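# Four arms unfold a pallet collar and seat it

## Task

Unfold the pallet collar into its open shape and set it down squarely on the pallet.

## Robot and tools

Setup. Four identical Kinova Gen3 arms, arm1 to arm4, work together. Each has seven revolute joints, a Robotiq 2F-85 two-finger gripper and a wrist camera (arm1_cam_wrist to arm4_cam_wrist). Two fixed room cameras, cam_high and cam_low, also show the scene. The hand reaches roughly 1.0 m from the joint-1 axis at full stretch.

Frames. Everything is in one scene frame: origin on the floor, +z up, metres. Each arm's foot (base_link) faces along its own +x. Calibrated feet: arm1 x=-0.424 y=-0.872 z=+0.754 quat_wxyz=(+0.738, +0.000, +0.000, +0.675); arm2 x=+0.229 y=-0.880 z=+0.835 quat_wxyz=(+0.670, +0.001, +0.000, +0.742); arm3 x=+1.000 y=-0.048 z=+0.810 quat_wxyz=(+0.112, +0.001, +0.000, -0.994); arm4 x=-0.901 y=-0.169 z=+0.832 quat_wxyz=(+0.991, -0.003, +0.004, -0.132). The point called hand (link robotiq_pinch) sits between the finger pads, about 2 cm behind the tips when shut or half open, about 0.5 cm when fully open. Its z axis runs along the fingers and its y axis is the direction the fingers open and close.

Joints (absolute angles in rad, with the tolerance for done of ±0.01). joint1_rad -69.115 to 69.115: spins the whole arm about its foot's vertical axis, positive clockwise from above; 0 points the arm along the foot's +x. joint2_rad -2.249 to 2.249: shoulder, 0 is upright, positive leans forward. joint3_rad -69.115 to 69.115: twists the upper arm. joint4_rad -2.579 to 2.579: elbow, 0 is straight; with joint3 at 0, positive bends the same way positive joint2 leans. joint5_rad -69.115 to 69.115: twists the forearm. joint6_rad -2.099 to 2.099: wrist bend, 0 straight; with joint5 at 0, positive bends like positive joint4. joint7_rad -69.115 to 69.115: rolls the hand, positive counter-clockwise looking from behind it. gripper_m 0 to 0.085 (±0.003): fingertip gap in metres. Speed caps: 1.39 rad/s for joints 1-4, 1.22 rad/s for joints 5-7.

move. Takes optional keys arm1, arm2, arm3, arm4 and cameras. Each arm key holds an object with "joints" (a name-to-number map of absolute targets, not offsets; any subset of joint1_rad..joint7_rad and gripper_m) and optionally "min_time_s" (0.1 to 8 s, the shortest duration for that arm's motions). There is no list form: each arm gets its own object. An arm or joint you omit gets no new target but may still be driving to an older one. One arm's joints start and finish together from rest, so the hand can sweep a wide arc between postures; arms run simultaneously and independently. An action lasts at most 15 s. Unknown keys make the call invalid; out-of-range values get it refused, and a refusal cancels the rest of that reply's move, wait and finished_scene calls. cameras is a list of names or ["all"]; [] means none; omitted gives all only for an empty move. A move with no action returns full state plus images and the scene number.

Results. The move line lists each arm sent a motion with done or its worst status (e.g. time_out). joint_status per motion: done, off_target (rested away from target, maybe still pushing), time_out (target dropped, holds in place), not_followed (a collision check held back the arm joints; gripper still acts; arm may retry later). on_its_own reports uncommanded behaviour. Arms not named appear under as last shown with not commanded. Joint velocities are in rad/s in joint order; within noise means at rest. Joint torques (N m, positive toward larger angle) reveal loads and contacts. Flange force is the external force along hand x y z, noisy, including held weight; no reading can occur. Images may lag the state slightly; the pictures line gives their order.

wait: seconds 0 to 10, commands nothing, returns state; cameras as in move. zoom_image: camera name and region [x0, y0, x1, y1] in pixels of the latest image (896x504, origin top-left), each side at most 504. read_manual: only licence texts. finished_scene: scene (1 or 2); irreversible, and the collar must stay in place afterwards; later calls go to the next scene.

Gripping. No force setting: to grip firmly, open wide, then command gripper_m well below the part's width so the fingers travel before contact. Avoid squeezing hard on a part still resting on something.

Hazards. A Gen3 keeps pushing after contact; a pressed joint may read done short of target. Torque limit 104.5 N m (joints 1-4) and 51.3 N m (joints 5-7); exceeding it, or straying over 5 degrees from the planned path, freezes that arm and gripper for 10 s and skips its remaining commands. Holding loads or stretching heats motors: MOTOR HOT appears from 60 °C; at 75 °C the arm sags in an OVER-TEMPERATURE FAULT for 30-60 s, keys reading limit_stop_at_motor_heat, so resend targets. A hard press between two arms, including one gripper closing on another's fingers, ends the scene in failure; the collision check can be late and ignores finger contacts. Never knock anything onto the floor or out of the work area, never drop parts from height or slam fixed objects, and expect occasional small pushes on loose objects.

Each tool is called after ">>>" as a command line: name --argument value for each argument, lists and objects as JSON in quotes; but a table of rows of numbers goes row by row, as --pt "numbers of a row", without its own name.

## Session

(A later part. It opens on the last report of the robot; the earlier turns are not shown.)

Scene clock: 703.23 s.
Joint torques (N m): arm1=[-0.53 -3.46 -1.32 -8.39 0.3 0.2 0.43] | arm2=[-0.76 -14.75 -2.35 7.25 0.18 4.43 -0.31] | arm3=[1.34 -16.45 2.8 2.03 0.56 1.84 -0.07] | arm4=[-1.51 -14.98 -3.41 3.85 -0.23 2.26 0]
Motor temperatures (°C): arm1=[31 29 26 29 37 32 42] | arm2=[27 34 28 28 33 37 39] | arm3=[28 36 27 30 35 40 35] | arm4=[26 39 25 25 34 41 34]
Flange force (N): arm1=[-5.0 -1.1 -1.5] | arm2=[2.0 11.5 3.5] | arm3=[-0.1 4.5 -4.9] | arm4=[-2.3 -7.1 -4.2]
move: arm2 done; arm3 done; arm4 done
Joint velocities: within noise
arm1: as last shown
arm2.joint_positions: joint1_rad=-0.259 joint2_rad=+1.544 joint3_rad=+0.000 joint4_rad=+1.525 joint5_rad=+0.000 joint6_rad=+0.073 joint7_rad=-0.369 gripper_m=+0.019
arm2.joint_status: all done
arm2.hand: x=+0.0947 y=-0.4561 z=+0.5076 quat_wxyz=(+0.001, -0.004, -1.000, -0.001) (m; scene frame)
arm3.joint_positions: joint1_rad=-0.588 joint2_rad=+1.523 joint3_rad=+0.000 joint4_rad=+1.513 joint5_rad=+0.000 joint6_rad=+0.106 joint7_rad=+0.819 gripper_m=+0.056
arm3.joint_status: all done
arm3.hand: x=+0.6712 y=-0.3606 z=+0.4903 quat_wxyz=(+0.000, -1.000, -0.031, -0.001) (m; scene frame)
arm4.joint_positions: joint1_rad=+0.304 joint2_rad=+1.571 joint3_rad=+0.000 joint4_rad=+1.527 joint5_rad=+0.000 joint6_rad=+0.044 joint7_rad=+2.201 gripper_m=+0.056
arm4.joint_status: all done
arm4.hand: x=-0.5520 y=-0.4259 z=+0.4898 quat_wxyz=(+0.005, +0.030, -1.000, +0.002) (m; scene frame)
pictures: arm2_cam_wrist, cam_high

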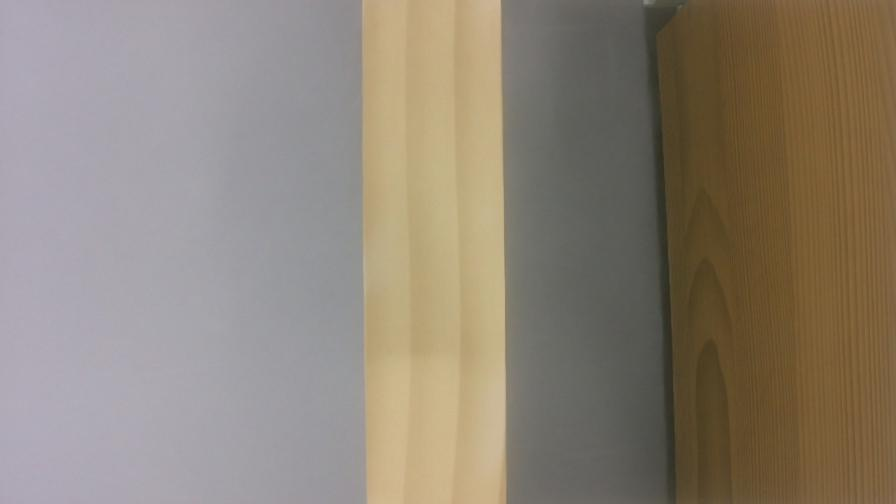

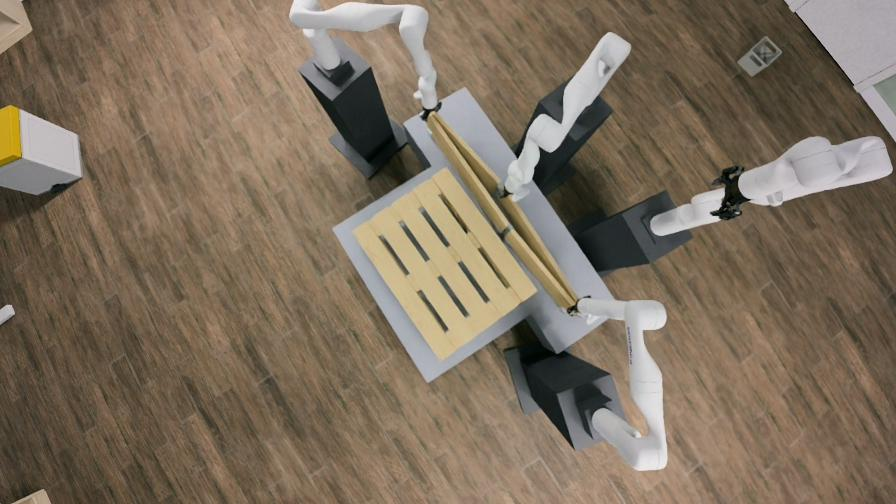

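>>> move --arm2 '{"joints": {"joint1_rad": -0.2954, "joint2_rad": 1.5422, "joint4_rad": 1.6464, "joint6_rad": -0.047, "joint7_rad": -0.4619}, "min_time_s": 2.5}' --arm3 '{"joints": {"gripper_m": 0.066}}' --arm4 '{"joints": {"gripper_m": 0.066}}' --cameras '["arm2_cam_wrist", "cam_high", "arm3_cam_wrist", "arm4_cam_wrist"]'

Scene clock: 748.83 s.
Joint torques (N m): arm1=[-0.58 -3.41 -1.3 -8.4 0.29 0.19 0.39] | arm2=[-6.68 -6.15 -13.33 17.63 -0.18 8.01 -1.05] | arm3=[8.04 -9.43 11.07 11.99 0.88 6.69 -0.15] | arm4=[-7.53 -11.49 -11.6 10.75 -0.28 5.48 0.07]
Motor temperatures (°C): arm1=[31 29 26 29 37 32 42] | arm2=[27 33 28 28 33 37 39] | arm3=[28 36 27 30 35 40 35] | arm4=[26 38 25 25 34 41 34]
Flange force (N): arm1=[-4.9 -1.2 -1.4] | arm2=[-5.0 34.9 7.2] | arm3=[-3.2 26.1 1.3] | arm4=[-3.6 -25.8 3.9]
move: arm2 done; arm3 done; arm4 done
Joint velocities: within noise
arm1: as last shown
arm2.joint_positions: joint1_rad=-0.295 joint2_rad=+1.542 joint3_rad=+0.000 joint4_rad=+1.646 joint5_rad=+0.000 joint6_rad=-0.047 joint7_rad=-0.462 gripper_m=+0.019
arm2.joint_status: all done
arm2.hand: x=+0.0941 y=-0.4958 z=+0.5078 quat_wxyz=(+0.001, -0.032, -0.999, -0.001) (m; scene frame)
arm3.joint_positions: joint1_rad=-0.588 joint2_rad=+1.523 joint3_rad=+0.000 joint4_rad=+1.513 joint5_rad=+0.000 joint6_rad=+0.106 joint7_rad=+0.819 gripper_m=+0.066
arm3.joint_status: all done
arm3.hand: x=+0.6712 y=-0.3607 z=+0.4903 quat_wxyz=(-0.001, -1.000, -0.031, -0.001) (m; scene frame)
arm4.joint_positions: joint1_rad=+0.304 joint2_rad=+1.571 joint3_rad=+0.000 joint4_rad=+1.527 joint5_rad=+0.000 joint6_rad=+0.044 joint7_rad=+2.201 gripper_m=+0.066
arm4.joint_status: all done
arm4.hand: x=-0.5520 y=-0.4260 z=+0.4898 quat_wxyz=(+0.005, +0.030, -1.000, +0.002) (m; scene frame)
pictures: arm2_cam_wrist, arm3_cam_wrist, arm4_cam_wrist, cam_high

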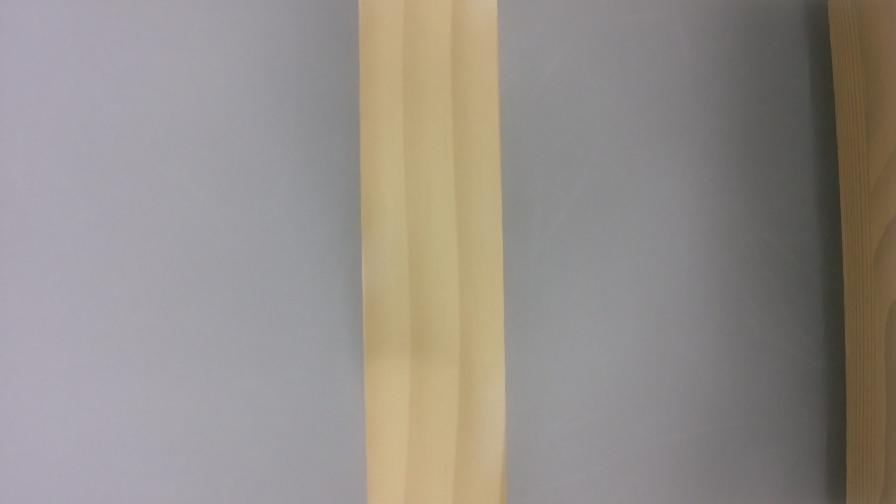

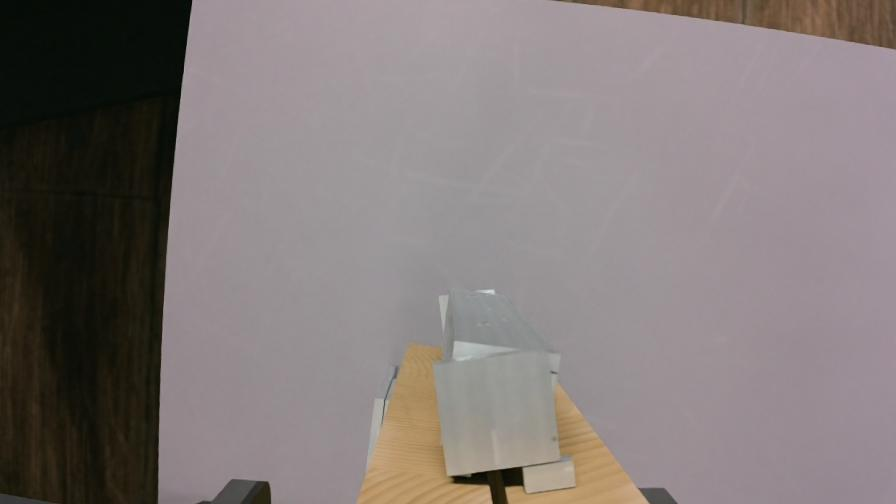

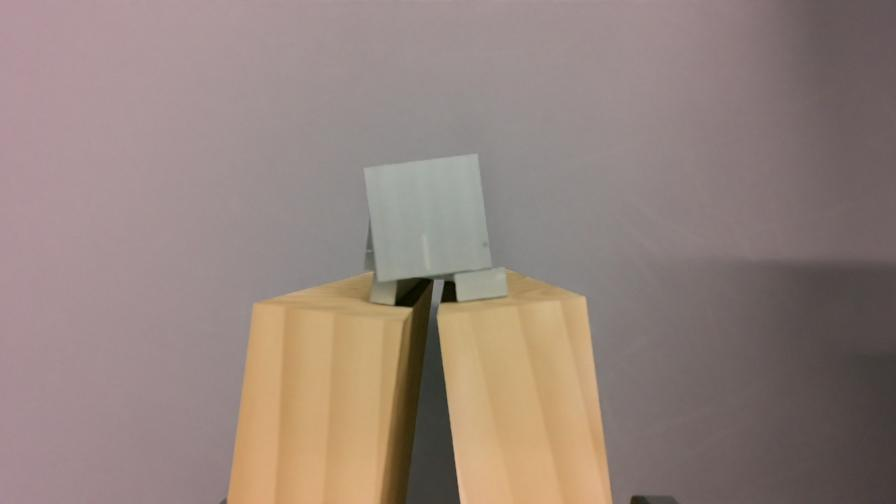

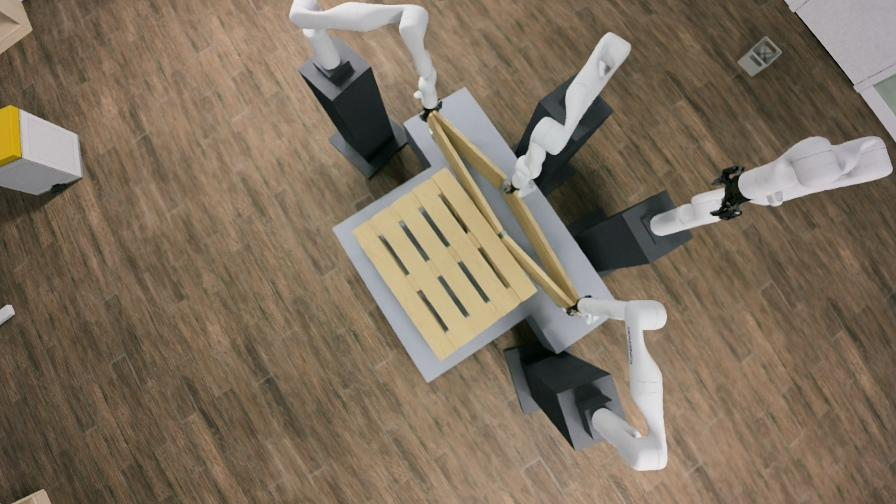

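>>> move --arm3 '{"joints": {"gripper_m": 0.085}}' --arm4 '{"joints": {"gripper_m": 0.085}}'

>>> move --arm3 '{"joints": {"joint1_rad": -0.5882, "joint2_rad": 1.3692, "joint4_rad": 1.641, "joint6_rad": 0.1314, "joint7_rad": 0.8192}, "min_time_s": 1.2}' --arm4 '{"joints": {"joint1_rad": 0.3057, "joint2_rad": 1.4149, "joint4_rad": 1.6677, "joint6_rad": 0.059, "joint7_rad": 2.2023}, "min_time_s": 1.2}'

>>> move --arm3 '{"joints": {"joint1_rad": -0.4574, "joint2_rad": 1.3631, "joint4_rad": 1.1235, "joint6_rad": 0.655, "joint7_rad": 1.0696, "gripper_m": 0.034}, "min_time_s": 1.5}' --arm4 '{"joints": {"joint1_rad": 0.1127, "joint2_rad": 1.3114, "joint4_rad": 1.4371, "joint6_rad": 0.393, "joint7_rad": 2.1289, "gripper_m": 0.034}, "min_time_s": 1.5}' --cameras '["arm3_cam_wrist", "arm4_cam_wrist", "arm2_cam_wrist", "cam_high"]'

Scene clock: 867.47 s.
Joint torques (N m): arm1=[-0.6 -3.51 -1.27 -8.36 0.31 0.2 0.36] | arm2=[-0.09 -18.67 -1.97 0.96 -0.39 0.51 -0.95] | arm3=[-0.76 -20.9 0.4 -1.59 0.48 0.11 -0.05] | arm4=[0.47 -20.38 -0.47 -0.18 -0.18 0.33 -0.02]
Motor temperatures (°C): arm1=[31 29 26 29 37 32 42] | arm2=[28 31 29 31 33 38 39] | arm3=[28 34 27 32 35 41 35] | arm4=[27 37 26 26 34 41 34]
Flange force (N): arm1=[-5.1 -1.1 -1.6] | arm2=[-1.6 1.1 -1.8] | arm3=[1.2 -2.6 -2.7] | arm4=[0.1 0.7 -0.9]
move: arm3 done; arm4 done
Joint velocities: within noise
arm1, arm2: as last shown
arm2.hand: x=+0.0941 y=-0.4959 z=+0.5077 quat_wxyz=(+0.001, -0.032, -0.999, -0.001) (m; scene frame)
arm3.joint_positions: joint1_rad=-0.588 joint2_rad=+1.523 joint3_rad=+0.000 joint4_rad=+1.513 joint5_rad=+0.000 joint6_rad=+0.106 joint7_rad=+0.819 gripper_m=+0.085
arm3.joint_status: all done
arm3.hand: x=+0.6712 y=-0.3605 z=+0.4903 quat_wxyz=(+0.000, -1.000, -0.031, -0.001) (m; scene frame)
arm4.joint_positions: joint1_rad=+0.304 joint2_rad=+1.571 joint3_rad=+0.000 joint4_rad=+1.527 joint5_rad=+0.000 joint6_rad=+0.044 joint7_rad=+2.201 gripper_m=+0.085
arm4.joint_status: all done
arm4.hand: x=-0.5520 y=-0.4258 z=+0.4898 quat_wxyz=(+0.005, +0.030, -1.000, +0.002) (m; scene frame)
pictures: none

Scene clock: 869.03 s.
Joint torques (N m): arm1=[-0.58 -3.49 -1.27 -8.41 0.29 0.22 0.39] | arm2=[0.04 -18.9 -1.95 0.88 -0.39 0.42 -1.03] | arm3=[-0.72 -20.65 0.38 -1.87 0.49 0.13 -0.02] | arm4=[0.4 -20.22 -0.49 -0.32 -0.18 0.34 -0.03]
Motor temperatures (°C): arm1=[31 29 26 29 37 32 42] | arm2=[28 31 29 31 33 38 39] | arm3=[28 34 27 32 35 41 35] | arm4=[27 37 26 26 34 41 34]
Flange force (N): arm1=[-5.0 -1.0 -1.4] | arm2=[-1.4 1.0 -1.5] | arm3=[1.5 -2.7 -2.6] | arm4=[0.3 0.7 -1.0]
move: arm3 done; arm4 done
Joint velocities: within noise
arm1, arm2: as last shown
arm3.joint_positions: joint1_rad=-0.588 joint2_rad=+1.369 joint3_rad=+0.000 joint4_rad=+1.641 joint5_rad=+0.000 joint6_rad=+0.131 joint7_rad=+0.819 gripper_m=+0.085
arm3.joint_status: all done
arm3.hand: x=+0.6711 y=-0.3605 z=+0.5554 quat_wxyz=(+0.000, -1.000, -0.031, -0.001) (m; scene frame)
arm4.joint_positions: joint1_rad=+0.306 joint2_rad=+1.415 joint3_rad=+0.000 joint4_rad=+1.668 joint5_rad=+0.000 joint6_rad=+0.059 joint7_rad=+2.202 gripper_m=+0.085
arm4.joint_status: all done
arm4.hand: x=-0.5521 y=-0.4260 z=+0.5553 quat_wxyz=(+0.005, +0.030, -1.000, +0.002) (m; scene frame)
pictures: none

Scene clock: 870.93 s.
Joint torques (N m): arm1=[-0.52 -3.45 -1.25 -8.41 0.3 0.17 0.39] | arm2=[0 -18.81 -2.03 0.8 -0.4 0.46 -1.04] | arm3=[-0.74 -24.79 0.34 -6.1 0.48 0.11 -0.04] | arm4=[0.44 -22.83 -0.45 -3.23 -0.13 0.33 -0.05]
Motor temperatures (°C): arm1=[31 29 26 29 37 32 42] | arm2=[28 31 29 31 33 38 39] | arm3=[28 34 27 32 35 41 35] | arm4=[27 37 26 26 34 41 34]
Flange force (N): arm1=[-4.9 -1.0 -1.5] | arm2=[-1.7 0.7 -1.9] | arm3=[3.5 -3.0 -2.4] | arm4=[0.2 0.9 -0.7]
move: arm3 done; arm4 done
Joint velocities: within noise
arm1.joint_positions: joint1_rad=+0.363 joint2_rad=-0.351 joint3_rad=-0.093 joint4_rad=+1.581 joint5_rad=-0.023 joint6_rad=+1.975 joint7_rad=+1.182 gripper_m=+0.085
arm1.joint_status: not commanded
arm1.hand: x=-0.3653 y=-0.7538 z=+1.2277 quat_wxyz=(+0.019, +0.401, -0.916, +0.027) (m; scene frame)
arm2: as last shown
arm3.joint_positions: joint1_rad=-0.457 joint2_rad=+1.363 joint3_rad=+0.000 joint4_rad=+1.124 joint5_rad=+0.000 joint6_rad=+0.655 joint7_rad=+1.070 gripper_m=+0.034
arm3.joint_status: all done
arm3.hand: x=+0.5168 y=-0.4093 z=+0.6200 quat_wxyz=(+0.000, -0.996, -0.091, -0.001) (m; scene frame)
arm4.joint_positions: joint1_rad=+0.113 joint2_rad=+1.311 joint3_rad=+0.000 joint4_rad=+1.437 joint5_rad=+0.000 joint6_rad=+0.393 joint7_rad=+2.129 gripper_m=+0.034
arm4.joint_status: all done
arm4.hand: x=-0.4227 y=-0.3878 z=+0.6200 quat_wxyz=(+0.005, +0.090, -0.996, +0.002) (m; scene frame)
pictures: arm2_cam_wrist, arm3_cam_wrist, arm4_cam_wrist, cam_high

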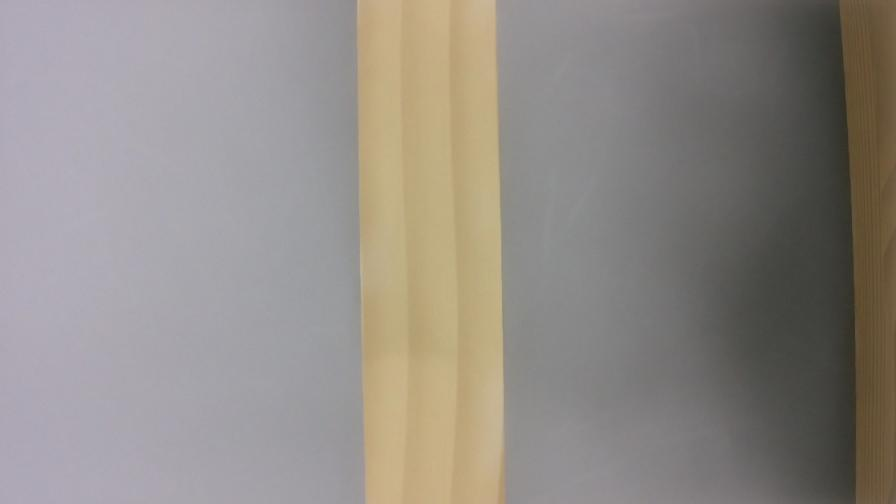

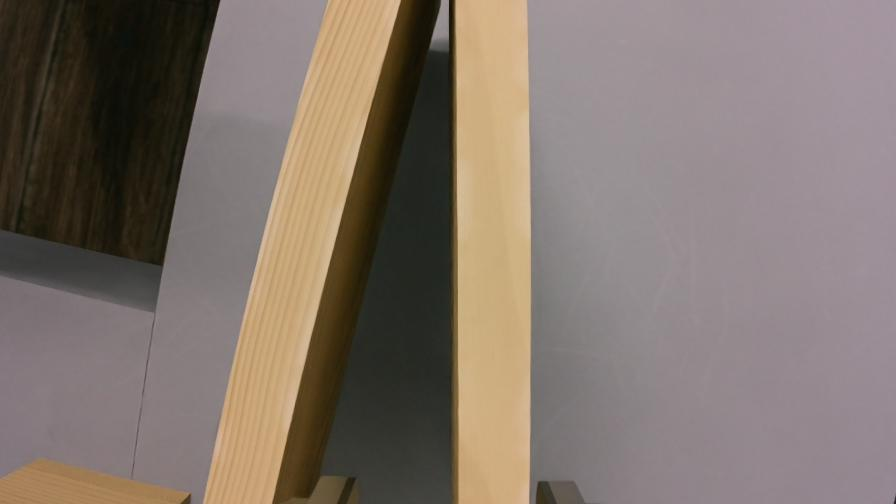

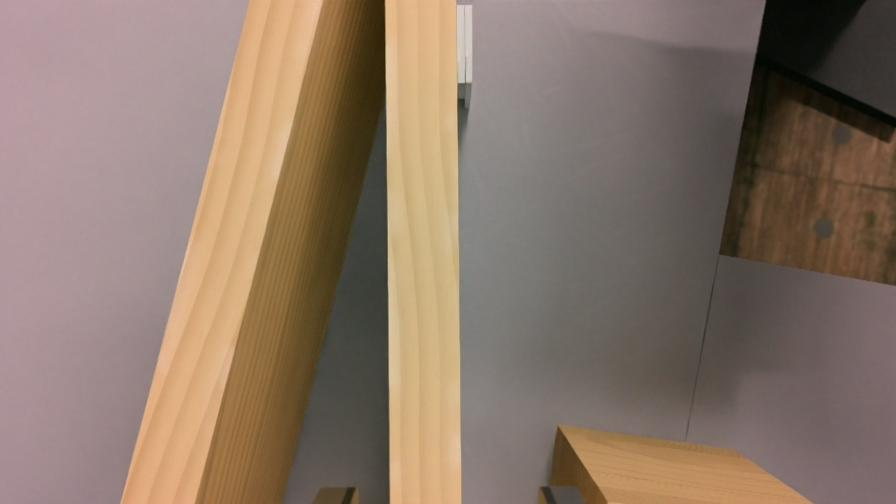

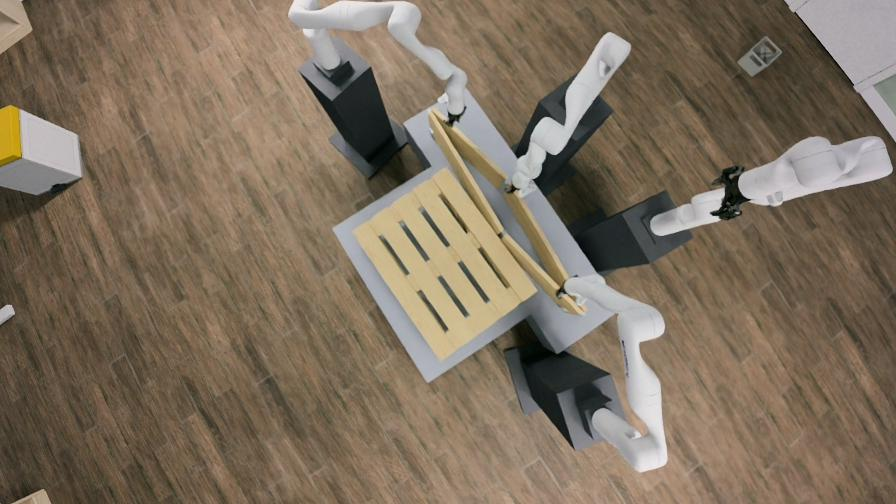

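>>> move --arm3 '{"joints": {"joint1_rad": -0.4745, "joint2_rad": 1.5367, "joint4_rad": 0.963, "joint6_rad": 0.6419, "joint7_rad": 1.0526, "gripper_m": 0.036}, "min_time_s": 1.2}' --arm4 '{"joints": {"joint1_rad": 0.123, "joint2_rad": 1.4851, "joint4_rad": 1.2907, "joint6_rad": 0.3659, "joint7_rad": 2.1393, "gripper_m": 0.036}, "min_time_s": 1.2}'

>>> move --arm3 '{"joints": {"joint1_rad": -0.4745, "joint2_rad": 1.6305, "joint4_rad": 0.8673, "joint6_rad": 0.6439, "joint7_rad": 1.0526}, "min_time_s": 0.9}' --arm4 '{"joints": {"joint1_rad": 0.1224, "joint2_rad": 1.5768, "joint4_rad": 1.2033, "joint6_rad": 0.3615, "joint7_rad": 2.1386}, "min_time_s": 0.9}'

>>> move --arm3 '{"joints": {"gripper_m": 0.0}}' --arm4 '{"joints": {"gripper_m": 0.0}}' --cameras '["arm3_cam_wrist", "arm4_cam_wrist", "arm2_cam_wrist"]'

Scene clock: 941.53 s.
Joint torques (N m): arm1=[-0.53 -3.43 -1.28 -8.4 0.27 0.18 0.38] | arm2=[-0.05 -18.93 -2 0.85 -0.4 0.45 -1.03] | arm3=[-0.75 -25.13 0.4 -6.07 0.45 0.12 -0.02] | arm4=[0.47 -23.16 -0.46 -3.03 -0.18 0.33 -0.03]
Motor temperatures (°C): arm1=[31 29 26 29 37 32 42] | arm2=[28 33 28 29 33 38 39] | arm3=[28 36 27 31 35 40 35] | arm4=[26 40 26 25 34 41 34]
Flange force (N): arm1=[-4.9 -1.2 -1.5] | arm2=[-1.7 0.9 -1.5] | arm3=[4.2 -3.4 -3.2] | arm4=[0.3 1.0 -0.9]
move: arm3 done; arm4 done
Joint velocities: within noise
arm1, arm2: as last shown
arm3.joint_positions: joint1_rad=-0.474 joint2_rad=+1.537 joint3_rad=+0.000 joint4_rad=+0.963 joint5_rad=+0.000 joint6_rad=+0.642 joint7_rad=+1.053 gripper_m=+0.036
arm3.joint_status: all done
arm3.hand: x=+0.5190 y=-0.4211 z=+0.5452 quat_wxyz=(+0.000, -0.996, -0.091, -0.001) (m; scene frame)
arm4.joint_positions: joint1_rad=+0.123 joint2_rad=+1.485 joint3_rad=+0.000 joint4_rad=+1.291 joint5_rad=+0.000 joint6_rad=+0.366 joint7_rad=+2.139 gripper_m=+0.036
arm4.joint_status: all done
arm4.hand: x=-0.4215 y=-0.3948 z=+0.5449 quat_wxyz=(+0.005, +0.090, -0.996, +0.002) (m; scene frame)
pictures: none

Scene clock: 942.77 s.
Joint torques (N m): arm1=[-0.53 -3.43 -1.29 -8.38 0.28 0.2 0.36] | arm2=[-0.1 -18.88 -2.02 0.86 -0.4 0.43 -1.01] | arm3=[-0.69 -25.12 0.36 -6.02 0.44 0.09 -0.02] | arm4=[0.45 -23.18 -0.43 -2.98 -0.16 0.32 -0.03]
Motor temperatures (°C): arm1=[31 29 26 29 37 32 42] | arm2=[28 33 28 29 33 38 39] | arm3=[28 36 27 31 35 40 35] | arm4=[26 40 26 25 34 41 34]
Flange force (N): arm1=[-5.0 -1.3 -1.4] | arm2=[-1.7 1.0 -1.6] | arm3=[4.1 -3.3 -3.6] | arm4=[0.3 0.9 -0.9]
move: arm3 done; arm4 done
Joint velocities: within noise
arm1, arm2: as last shown
arm3.joint_positions: joint1_rad=-0.474 joint2_rad=+1.630 joint3_rad=+0.000 joint4_rad=+0.867 joint5_rad=+0.000 joint6_rad=+0.644 joint7_rad=+1.053 gripper_m=+0.036
arm3.joint_status: all done
arm3.hand: x=+0.5191 y=-0.4211 z=+0.5061 quat_wxyz=(+0.000, -0.996, -0.091, -0.001) (m; scene frame)
arm4.joint_positions: joint1_rad=+0.122 joint2_rad=+1.577 joint3_rad=+0.000 joint4_rad=+1.203 joint5_rad=+0.000 joint6_rad=+0.361 joint7_rad=+2.139 gripper_m=+0.036
arm4.joint_status: all done
arm4.hand: x=-0.4214 y=-0.3948 z=+0.5059 quat_wxyz=(+0.005, +0.090, -0.996, +0.002) (m; scene frame)
pictures: none

Scene clock: 943.53 s.
Joint torques (N m): arm1=[-0.51 -3.44 -1.3 -8.35 0.3 0.19 0.37] | arm2=[0.32 -18.91 -1.56 2.77 -0.47 1.27 -1.08] | arm3=[3.49 -20.55 2.54 -4.57 0.18 0.08 -1.36] | arm4=[1.75 -18.02 1.79 -6.01 0.1 -2.67 -0.49]
Motor temperatures (°C): arm1=[31 29 26 29 37 32 42] | arm2=[28 33 28 29 33 38 39] | arm3=[28 36 27 31 35 40 35] | arm4=[26 40 26 25 34 41 34]
Flange force (N): arm1=[-5.0 -1.2 -1.6] | arm2=[0.3 3.6 3.0] | arm3=[6.2 0.9 -11.0] | arm4=[5.6 6.6 -20.5]
move: arm3 off_target; arm4 off_target
Joint velocities: within noise
arm1, arm2: as last shown
arm2.hand: x=+0.0941 y=-0.4958 z=+0.5078 quat_wxyz=(+0.001, -0.032, -0.999, -0.001) (m; scene frame)
arm3.joint_positions: joint1_rad=-0.475 joint2_rad=+1.630 joint3_rad=+0.000 joint4_rad=+0.867 joint5_rad=+0.000 joint6_rad=+0.644 joint7_rad=+1.053 gripper_m=+0.018
arm3.joint_status: gripper_m off_target (ended at +0.018, target +0.000)
arm3.hand: x=+0.5191 y=-0.4211 z=+0.5061 quat_wxyz=(+0.000, -0.996, -0.091, -0.001) (m; scene frame)
arm4.joint_positions: joint1_rad=+0.122 joint2_rad=+1.577 joint3_rad=+0.000 joint4_rad=+1.203 joint5_rad=+0.000 joint6_rad=+0.362 joint7_rad=+2.139 gripper_m=+0.018
arm4.joint_status: gripper_m off_target (ended at +0.018, target +0.000)
arm4.hand: x=-0.4214 y=-0.3947 z=+0.5059 quat_wxyz=(+0.005, +0.090, -0.996, +0.002) (m; scene frame)
pictures: arm2_cam_wrist, arm3_cam_wrist, arm4_cam_wrist

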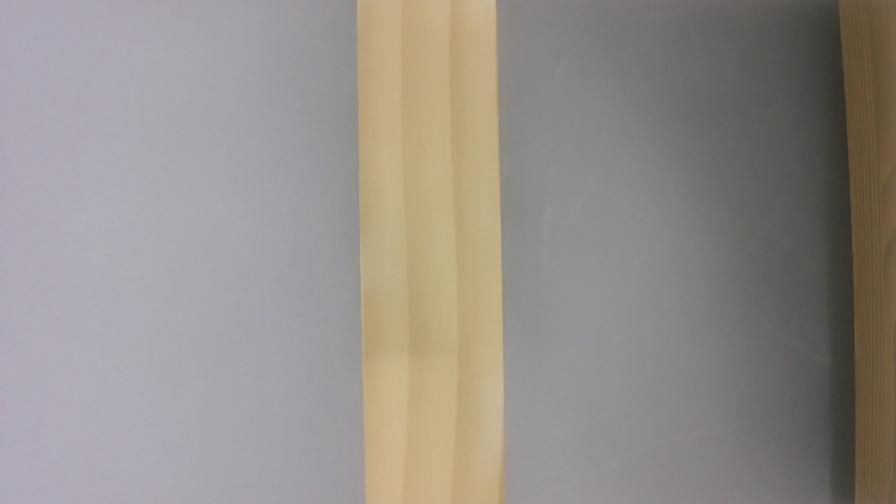

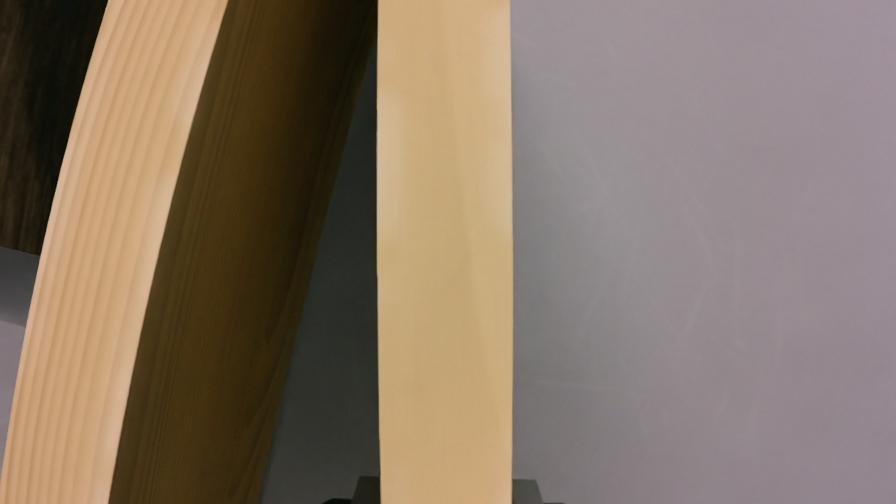

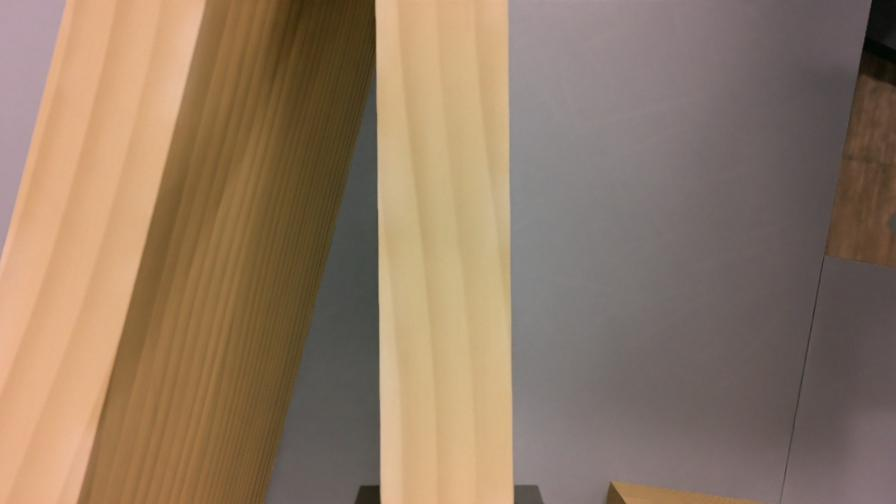

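>>> move --arm2 '{"joints": {"gripper_m": 0.05}}'

>>> move --arm2 '{"joints": {"joint1_rad": -0.2954, "joint2_rad": 1.2708, "joint4_rad": 1.8586, "joint6_rad": 0.0122, "joint7_rad": -0.4619}, "min_time_s": 1.2}'

>>> move --arm2 '{"joints": {"joint1_rad": -0.105, "joint2_rad": -0.433, "joint3_rad": 0.0, "joint4_rad": 1.523, "joint5_rad": 0.0, "joint6_rad": 1.973, "joint7_rad": 1.578}}'

>>> move --arm3 '{"joints": {"joint1_rad": -0.4746, "joint2_rad": 1.4142, "joint4_rad": 1.0663, "joint6_rad": 0.6611, "joint7_rad": 1.053}, "min_time_s": 2}' --arm4 '{"joints": {"joint1_rad": 0.124, "joint2_rad": 1.3563, "joint4_rad": 1.3931, "joint6_rad": 0.3922, "joint7_rad": 2.141}, "min_time_s": 2}' --cameras '["arm3_cam_wrist", "arm4_cam_wrist", "cam_high", "cam_low"]'

Scene clock: 1053.03 s.
Joint torques (N m): arm1=[-0.54 -3.42 -1.27 -8.41 0.28 0.18 0.39] | arm2=[0.7 -18.03 0.21 -0.55 0.24 -0.23 -0.36] | arm3=[2.12 -20.87 1.87 -5.51 0.13 -0.54 -1.21] | arm4=[2.16 -17.72 2.22 -6.31 0.22 -2.86 -0.41]
Motor temperatures (°C): arm1=[31 29 26 29 37 32 42] | arm2=[27 33 28 28 33 38 39] | arm3=[28 36 27 31 35 40 35] | arm4=[26 39 26 25 34 41 34]
Flange force (N): arm1=[-4.9 -1.1 -1.4] | arm2=[0.7 -2.6 -6.9] | arm3=[7.4 -2.0 -12.6] | arm4=[5.8 7.9 -21.9]
move: arm2 done
Joint velocities: within noise
arm1, arm3: as last shown
arm2.joint_positions: joint1_rad=-0.295 joint2_rad=+1.542 joint3_rad=+0.000 joint4_rad=+1.646 joint5_rad=+0.000 joint6_rad=-0.047 joint7_rad=-0.462 gripper_m=+0.050
arm2.joint_status: all done
arm2.hand: x=+0.0941 y=-0.4959 z=+0.5077 quat_wxyz=(+0.001, -0.032, -0.999, -0.001) (m; scene frame)
arm3.joint_positions: joint1_rad=-0.474 joint2_rad=+1.630 joint3_rad=+0.000 joint4_rad=+0.867 joint5_rad=+0.000 joint6_rad=+0.644 joint7_rad=+1.053 gripper_m=+0.018
arm4.joint_positions: joint1_rad=+0.122 joint2_rad=+1.577 joint3_rad=+0.000 joint4_rad=+1.203 joint5_rad=+0.000 joint6_rad=+0.361 joint7_rad=+2.139 gripper_m=+0.018
arm4.joint_status: not commanded
arm4.hand: x=-0.4214 y=-0.3948 z=+0.5059 quat_wxyz=(+0.005, +0.090, -0.996, +0.002) (m; scene frame)
pictures: none

Scene clock: 1054.60 s.
Joint torques (N m): arm1=[-0.54 -3.43 -1.33 -8.37 0.29 0.22 0.39] | arm2=[0.59 -17.65 0.11 -1.04 0.21 -0.33 -0.33] | arm3=[2.1 -20.86 1.81 -5.54 0.14 -0.55 -1.2] | arm4=[2.15 -17.68 2.21 -6.31 0.25 -2.85 -0.41]
Motor temperatures (°C): arm1=[31 29 26 29 37 32 42] | arm2=[27 33 28 28 33 38 39] | arm3=[28 36 27 31 35 40 35] | arm4=[26 39 26 25 34 41 34]
Flange force (N): arm1=[-5.0 -1.2 -1.4] | arm2=[0.5 -2.4 -6.5] | arm3=[7.6 -2.1 -12.7] | arm4=[5.9 7.9 -22.0]
move: arm2 done
Joint velocities: within noise
arm1, arm3, arm4: as last shown
arm2.joint_positions: joint1_rad=-0.295 joint2_rad=+1.271 joint3_rad=+0.000 joint4_rad=+1.859 joint5_rad=+0.000 joint6_rad=+0.012 joint7_rad=-0.462 gripper_m=+0.050
arm2.joint_status: all done
arm2.hand: x=+0.0943 y=-0.4961 z=+0.6197 quat_wxyz=(+0.001, -0.032, -0.999, -0.001) (m; scene frame)
pictures: none

Scene clock: 1057.67 s.
Joint torques (N m): arm1=[-0.59 -3.46 -1.26 -8.35 0.29 0.2 0.36] | arm2=[0.6 1.58 -0.52 -8.9 0.2 -0.45 -0.35] | arm3=[2.07 -20.85 1.77 -5.5 0.12 -0.54 -1.21] | arm4=[2.17 -17.75 2.15 -6.31 0.23 -2.87 -0.44]
Motor temperatures (°C): arm1=[31 29 26 29 37 32 42] | arm2=[27 33 28 28 33 38 39] | arm3=[28 36 27 31 35 40 35] | arm4=[26 39 26 25 34 41 34]
Flange force (N): arm1=[-5.0 -1.1 -1.6] | arm2=[3.6 -2.0 3.0] | arm3=[7.4 -2.0 -12.6] | arm4=[5.8 7.9 -21.8]
move: arm2 done
Joint velocities: within noise
arm1, arm3, arm4: as last shown
arm2.joint_positions: joint1_rad=-0.105 joint2_rad=-0.433 joint3_rad=+0.000 joint4_rad=+1.523 joint5_rad=+0.000 joint6_rad=+1.973 joint7_rad=+1.578 gripper_m=+0.050
arm2.joint_status: all done
arm2.hand: x=+0.2283 y=-0.7522 z=+1.3372 quat_wxyz=(-0.025, +0.778, -0.627, -0.032) (m; scene frame)
pictures: none

Scene clock: 1060.00 s.
Joint torques (N m): arm1=[-0.5 -3.4 -1.28 -8.35 0.28 0.2 0.38] | arm2=[0.66 1.64 -0.46 -8.9 0.24 -0.5 -0.38] | arm3=[-5.49 -38.54 -3.19 -8.03 -0.3 1.67 0.44] | arm4=[2.81 -35.91 1.72 -1.73 -0.1 2.72 -0.19]
Motor temperatures (°C): arm1=[31 29 26 29 37 32 42] | arm2=[27 33 28 28 33 38 39] | arm3=[28 36 27 31 35 40 35] | arm4=[26 39 26 25 34 41 34]
Flange force (N): arm1=[-4.9 -1.2 -1.6] | arm2=[3.8 -1.9 2.9] | arm3=[-6.1 -6.0 24.3] | arm4=[-10.6 -1.7 32.0]
move: arm3 done; arm4 done
Joint velocities: within noise
arm1, arm2: as last shown
arm3.joint_positions: joint1_rad=-0.475 joint2_rad=+1.414 joint3_rad=+0.000 joint4_rad=+1.066 joint5_rad=+0.000 joint6_rad=+0.661 joint7_rad=+1.053 gripper_m=+0.018
arm3.joint_status: all done
arm3.hand: x=+0.5189 y=-0.4210 z=+0.6001 quat_wxyz=(+0.000, -0.996, -0.091, -0.001) (m; scene frame)
arm4.joint_positions: joint1_rad=+0.124 joint2_rad=+1.356 joint3_rad=+0.000 joint4_rad=+1.393 joint5_rad=+0.000 joint6_rad=+0.392 joint7_rad=+2.141 gripper_m=+0.018
arm4.joint_status: all done
arm4.hand: x=-0.4215 y=-0.3949 z=+0.6015 quat_wxyz=(+0.005, +0.090, -0.996, +0.002) (m; scene frame)
pictures: arm3_cam_wrist, arm4_cam_wrist, cam_high, cam_low

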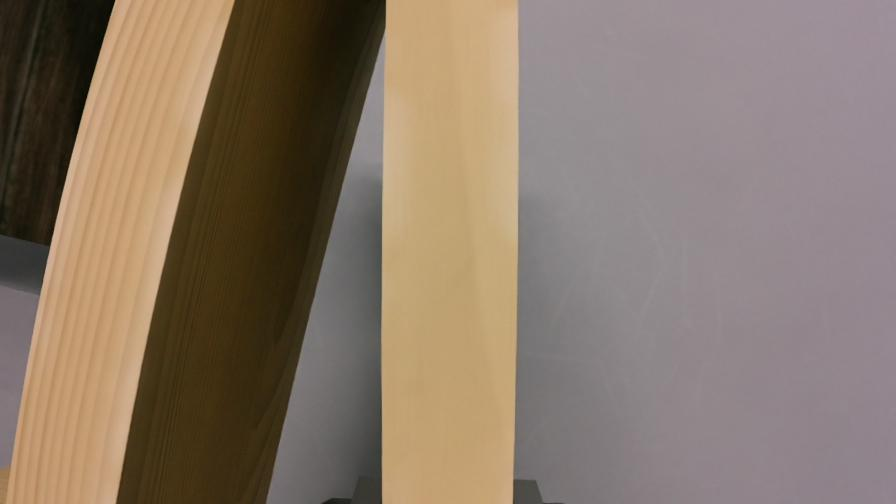

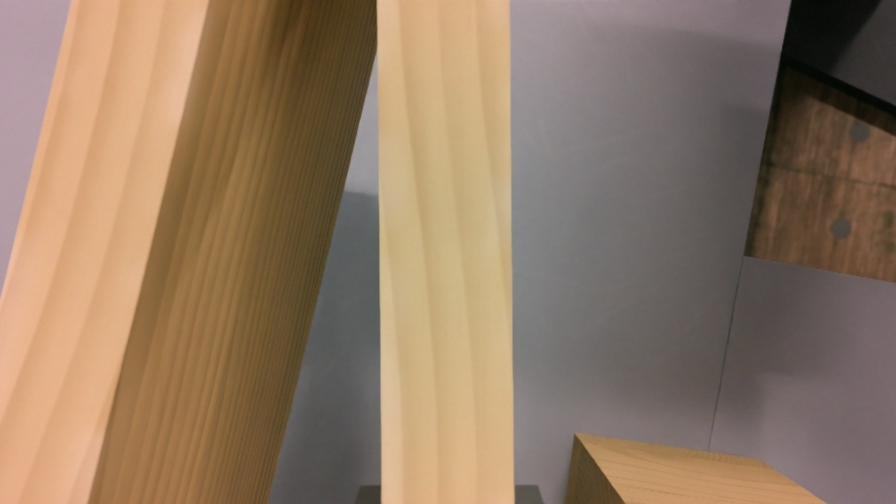

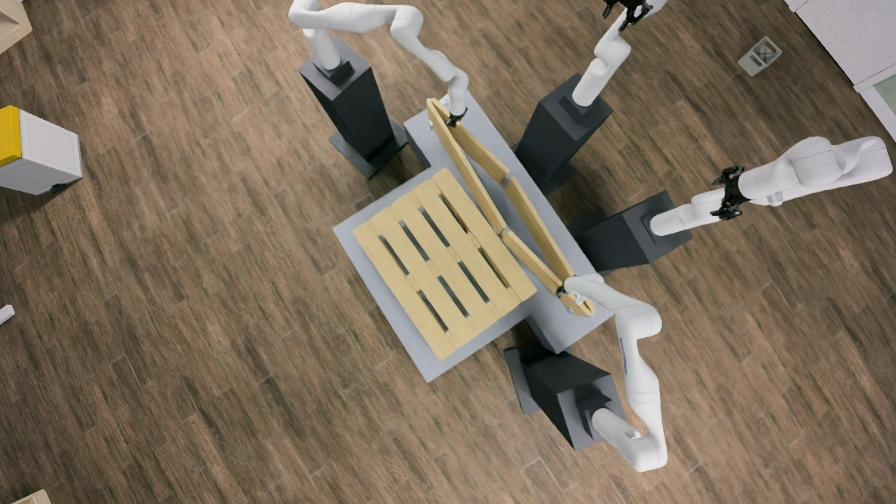

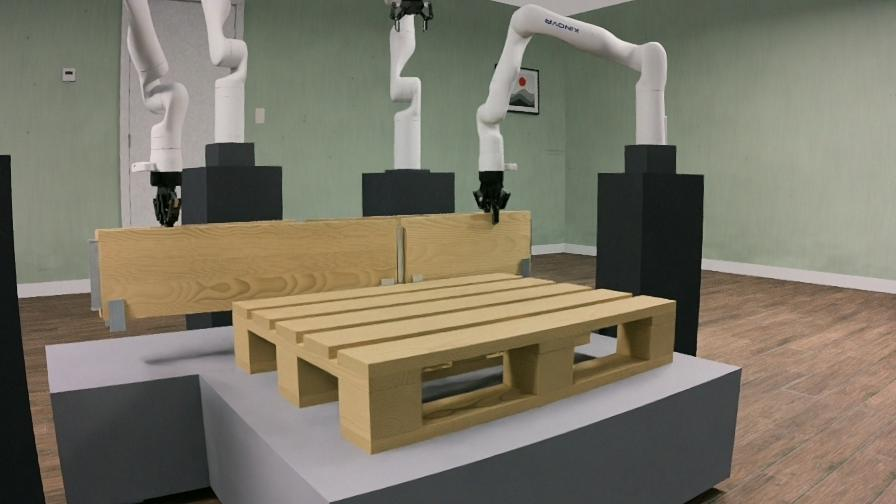

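>>> move --arm3 '{"joints": {"joint1_rad": -0.4746, "joint2_rad": 1.2513, "joint4_rad": 1.1623, "joint6_rad": 0.728, "joint7_rad": 1.053}, "min_time_s": 2}' --arm4 '{"joints": {"joint1_rad": 0.1253, "joint2_rad": 1.1843, "joint4_rad": 1.4924, "joint6_rad": 0.4648, "joint7_rad": 2.1423}, "min_time_s": 2}'

>>> move --arm3 '{"joints": {"joint1_rad": -0.3698, "joint2_rad": 1.1997, "joint4_rad": 1.3181, "joint6_rad": 0.6238, "joint7_rad": 1.338}, "min_time_s": 2}' --arm4 '{"joints": {"joint1_rad": 0.0747, "joint2_rad": 1.1679, "joint4_rad": 1.5569, "joint6_rad": 0.4168, "joint7_rad": 2.2717}, "min_time_s": 2}'

>>> move --arm3 '{"joints": {"joint1_rad": -0.2519, "joint2_rad": 1.1691, "joint4_rad": 1.4168, "joint6_rad": 0.5556, "joint7_rad": 1.6361}, "min_time_s": 2}' --arm4 '{"joints": {"joint1_rad": 0.0181, "joint2_rad": 1.1566, "joint4_rad": 1.6051, "joint6_rad": 0.3799, "joint7_rad": 2.3953}, "min_time_s": 2}' --cameras '["cam_high", "arm3_cam_wrist", "arm4_cam_wrist"]'

Scene clock: 1189.27 s.
Joint torques (N m): arm1=[-0.54 -3.43 -1.29 -8.41 0.3 0.19 0.39] | arm2=[0.64 1.65 -0.54 -8.84 0.21 -0.42 -0.38] | arm3=[-4.77 -39.55 -2.48 -9.81 -0.15 1.23 0.39] | arm4=[2.49 -36.57 1.42 -3.74 -0.05 2.46 -0.2]
Motor temperatures (°C): arm1=[30 29 26 29 37 32 42] | arm2=[27 31 28 28 33 37 39] | arm3=[28 45 27 31 35 40 35] | arm4=[26 50 25 25 34 41 34]
Flange force (N): arm1=[-4.9 -1.1 -1.4] | arm2=[3.7 -2.2 2.9] | arm3=[-4.7 -5.5 25.3] | arm4=[-9.1 -1.3 31.8]
move: arm3 done; arm4 done
Joint velocities: within noise
arm1.joint_positions: joint1_rad=+0.363 joint2_rad=-0.351 joint3_rad=-0.093 joint4_rad=+1.581 joint5_rad=-0.023 joint6_rad=+1.975 joint7_rad=+1.182 gripper_m=+0.085
arm1.joint_status: not commanded
arm1.hand: x=-0.3653 y=-0.7538 z=+1.2277 quat_wxyz=(+0.019, +0.401, -0.916, +0.027) (m; scene frame)
arm2: as last shown
arm3.joint_positions: joint1_rad=-0.475 joint2_rad=+1.251 joint3_rad=+0.000 joint4_rad=+1.162 joint5_rad=+0.000 joint6_rad=+0.728 joint7_rad=+1.053 gripper_m=+0.018
arm3.joint_status: all done
arm3.hand: x=+0.5188 y=-0.4210 z=+0.6801 quat_wxyz=(+0.000, -0.996, -0.091, -0.001) (m; scene frame)
arm4.joint_positions: joint1_rad=+0.125 joint2_rad=+1.184 joint3_rad=+0.000 joint4_rad=+1.492 joint5_rad=+0.000 joint6_rad=+0.465 joint7_rad=+2.142 gripper_m=+0.018
arm4.joint_status: all done
arm4.hand: x=-0.4216 y=-0.3949 z=+0.6801 quat_wxyz=(+0.005, +0.090, -0.996, +0.002) (m; scene frame)
pictures: none

Scene clock: 1191.63 s.
Joint torques (N m): arm1=[-0.58 -3.47 -1.34 -8.37 0.28 0.21 0.39] | arm2=[0.61 1.59 -0.48 -8.91 0.2 -0.47 -0.35] | arm3=[-5.22 -37.16 -3.79 -7.3 -0.3 1.66 0.65] | arm4=[2.28 -33.89 1.09 -0.9 0.02 3.6 0.08]
Motor temperatures (°C): arm1=[30 29 26 29 37 32 42] | arm2=[27 31 28 28 33 37 39] | arm3=[28 45 27 31 35 40 35] | arm4=[26 50 25 25 34 41 34]
Flange force (N): arm1=[-5.1 -1.3 -1.5] | arm2=[3.7 -1.9 3.0] | arm3=[-6.0 -6.7 25.8] | arm4=[-10.9 -4.1 31.5]
move: arm3 done; arm4 done
Joint velocities: within noise
arm1, arm2: as last shown
arm3.joint_positions: joint1_rad=-0.370 joint2_rad=+1.200 joint3_rad=+0.000 joint4_rad=+1.318 joint5_rad=+0.000 joint6_rad=+0.624 joint7_rad=+1.338 gripper_m=+0.018
arm3.joint_status: all done
arm3.hand: x=+0.5097 y=-0.3501 z=+0.6800 quat_wxyz=(+0.000, -0.984, -0.180, -0.001) (m; scene frame)
arm4.joint_positions: joint1_rad=+0.075 joint2_rad=+1.168 joint3_rad=+0.000 joint4_rad=+1.557 joint5_rad=+0.000 joint6_rad=+0.417 joint7_rad=+2.272 gripper_m=+0.018
arm4.joint_status: all done
arm4.hand: x=-0.4262 y=-0.3649 z=+0.6799 quat_wxyz=(+0.005, +0.179, -0.984, +0.001) (m; scene frame)
pictures: none

Scene clock: 1194.00 s.
Joint torques (N m): arm1=[-0.56 -3.46 -1.26 -8.38 0.31 0.19 0.35] | arm2=[0.64 1.65 -0.51 -8.9 0.2 -0.44 -0.37] | arm3=[-5.06 -35.09 -4.25 -4.93 -0.19 2.31 0.9] | arm4=[1.93 -31.88 0.69 1.22 0.16 4.48 0.31]
Motor temperatures (°C): arm1=[30 29 26 29 37 32 42] | arm2=[27 31 28 28 33 37 39] | arm3=[28 45 27 31 35 40 35] | arm4=[26 50 25 25 34 41 34]
Flange force (N): arm1=[-5.0 -1.1 -1.5] | arm2=[3.7 -2.1 3.1] | arm3=[-6.6 -8.1 26.1] | arm4=[-11.4 -6.8 31.2]
move: arm3 done; arm4 done
Joint velocities: within noise
arm1, arm2: as last shown
arm3.joint_positions: joint1_rad=-0.252 joint2_rad=+1.169 joint3_rad=+0.000 joint4_rad=+1.417 joint5_rad=+0.000 joint6_rad=+0.556 joint7_rad=+1.636 gripper_m=+0.018
arm3.joint_status: all done
arm3.hand: x=+0.4976 y=-0.2799 z=+0.6799 quat_wxyz=(-0.001, -0.963, -0.268, -0.001) (m; scene frame)
arm4.joint_positions: joint1_rad=+0.018 joint2_rad=+1.157 joint3_rad=+0.000 joint4_rad=+1.605 joint5_rad=+0.000 joint6_rad=+0.380 joint7_rad=+2.395 gripper_m=+0.018
arm4.joint_status: all done
arm4.hand: x=-0.4281 y=-0.3341 z=+0.6797 quat_wxyz=(+0.005, +0.267, -0.964, +0.001) (m; scene frame)
pictures: arm3_cam_wrist, arm4_cam_wrist, cam_high

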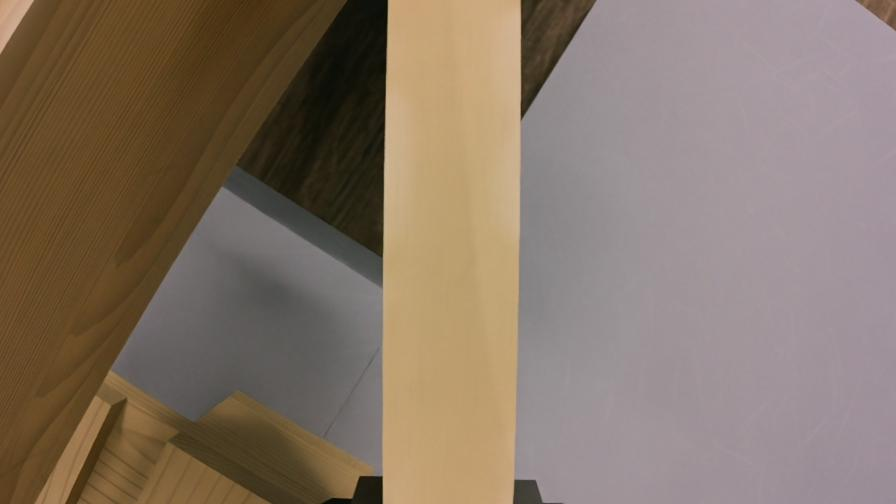

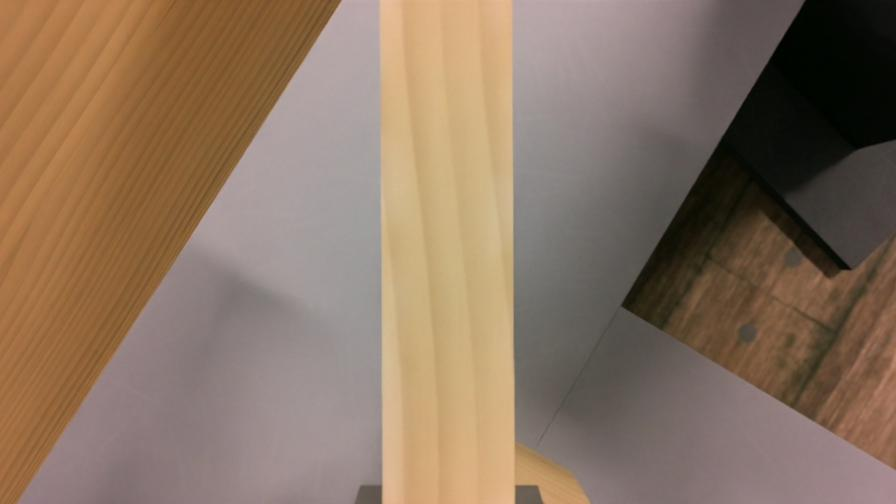

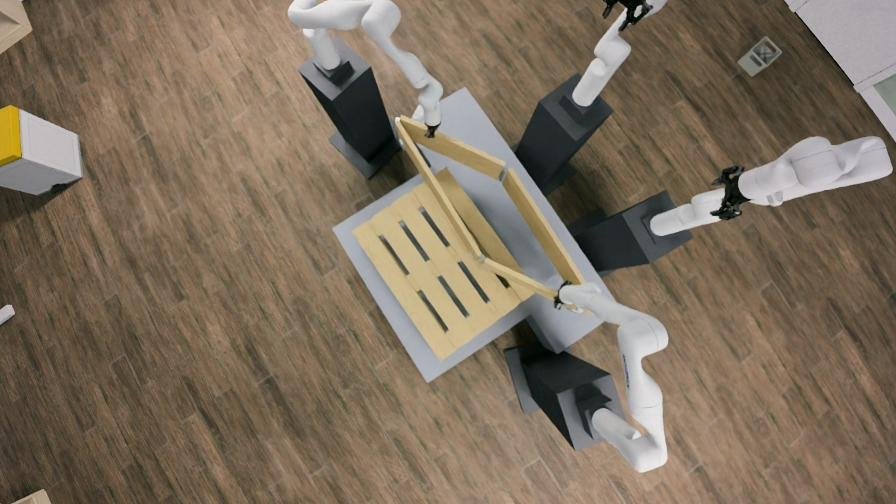

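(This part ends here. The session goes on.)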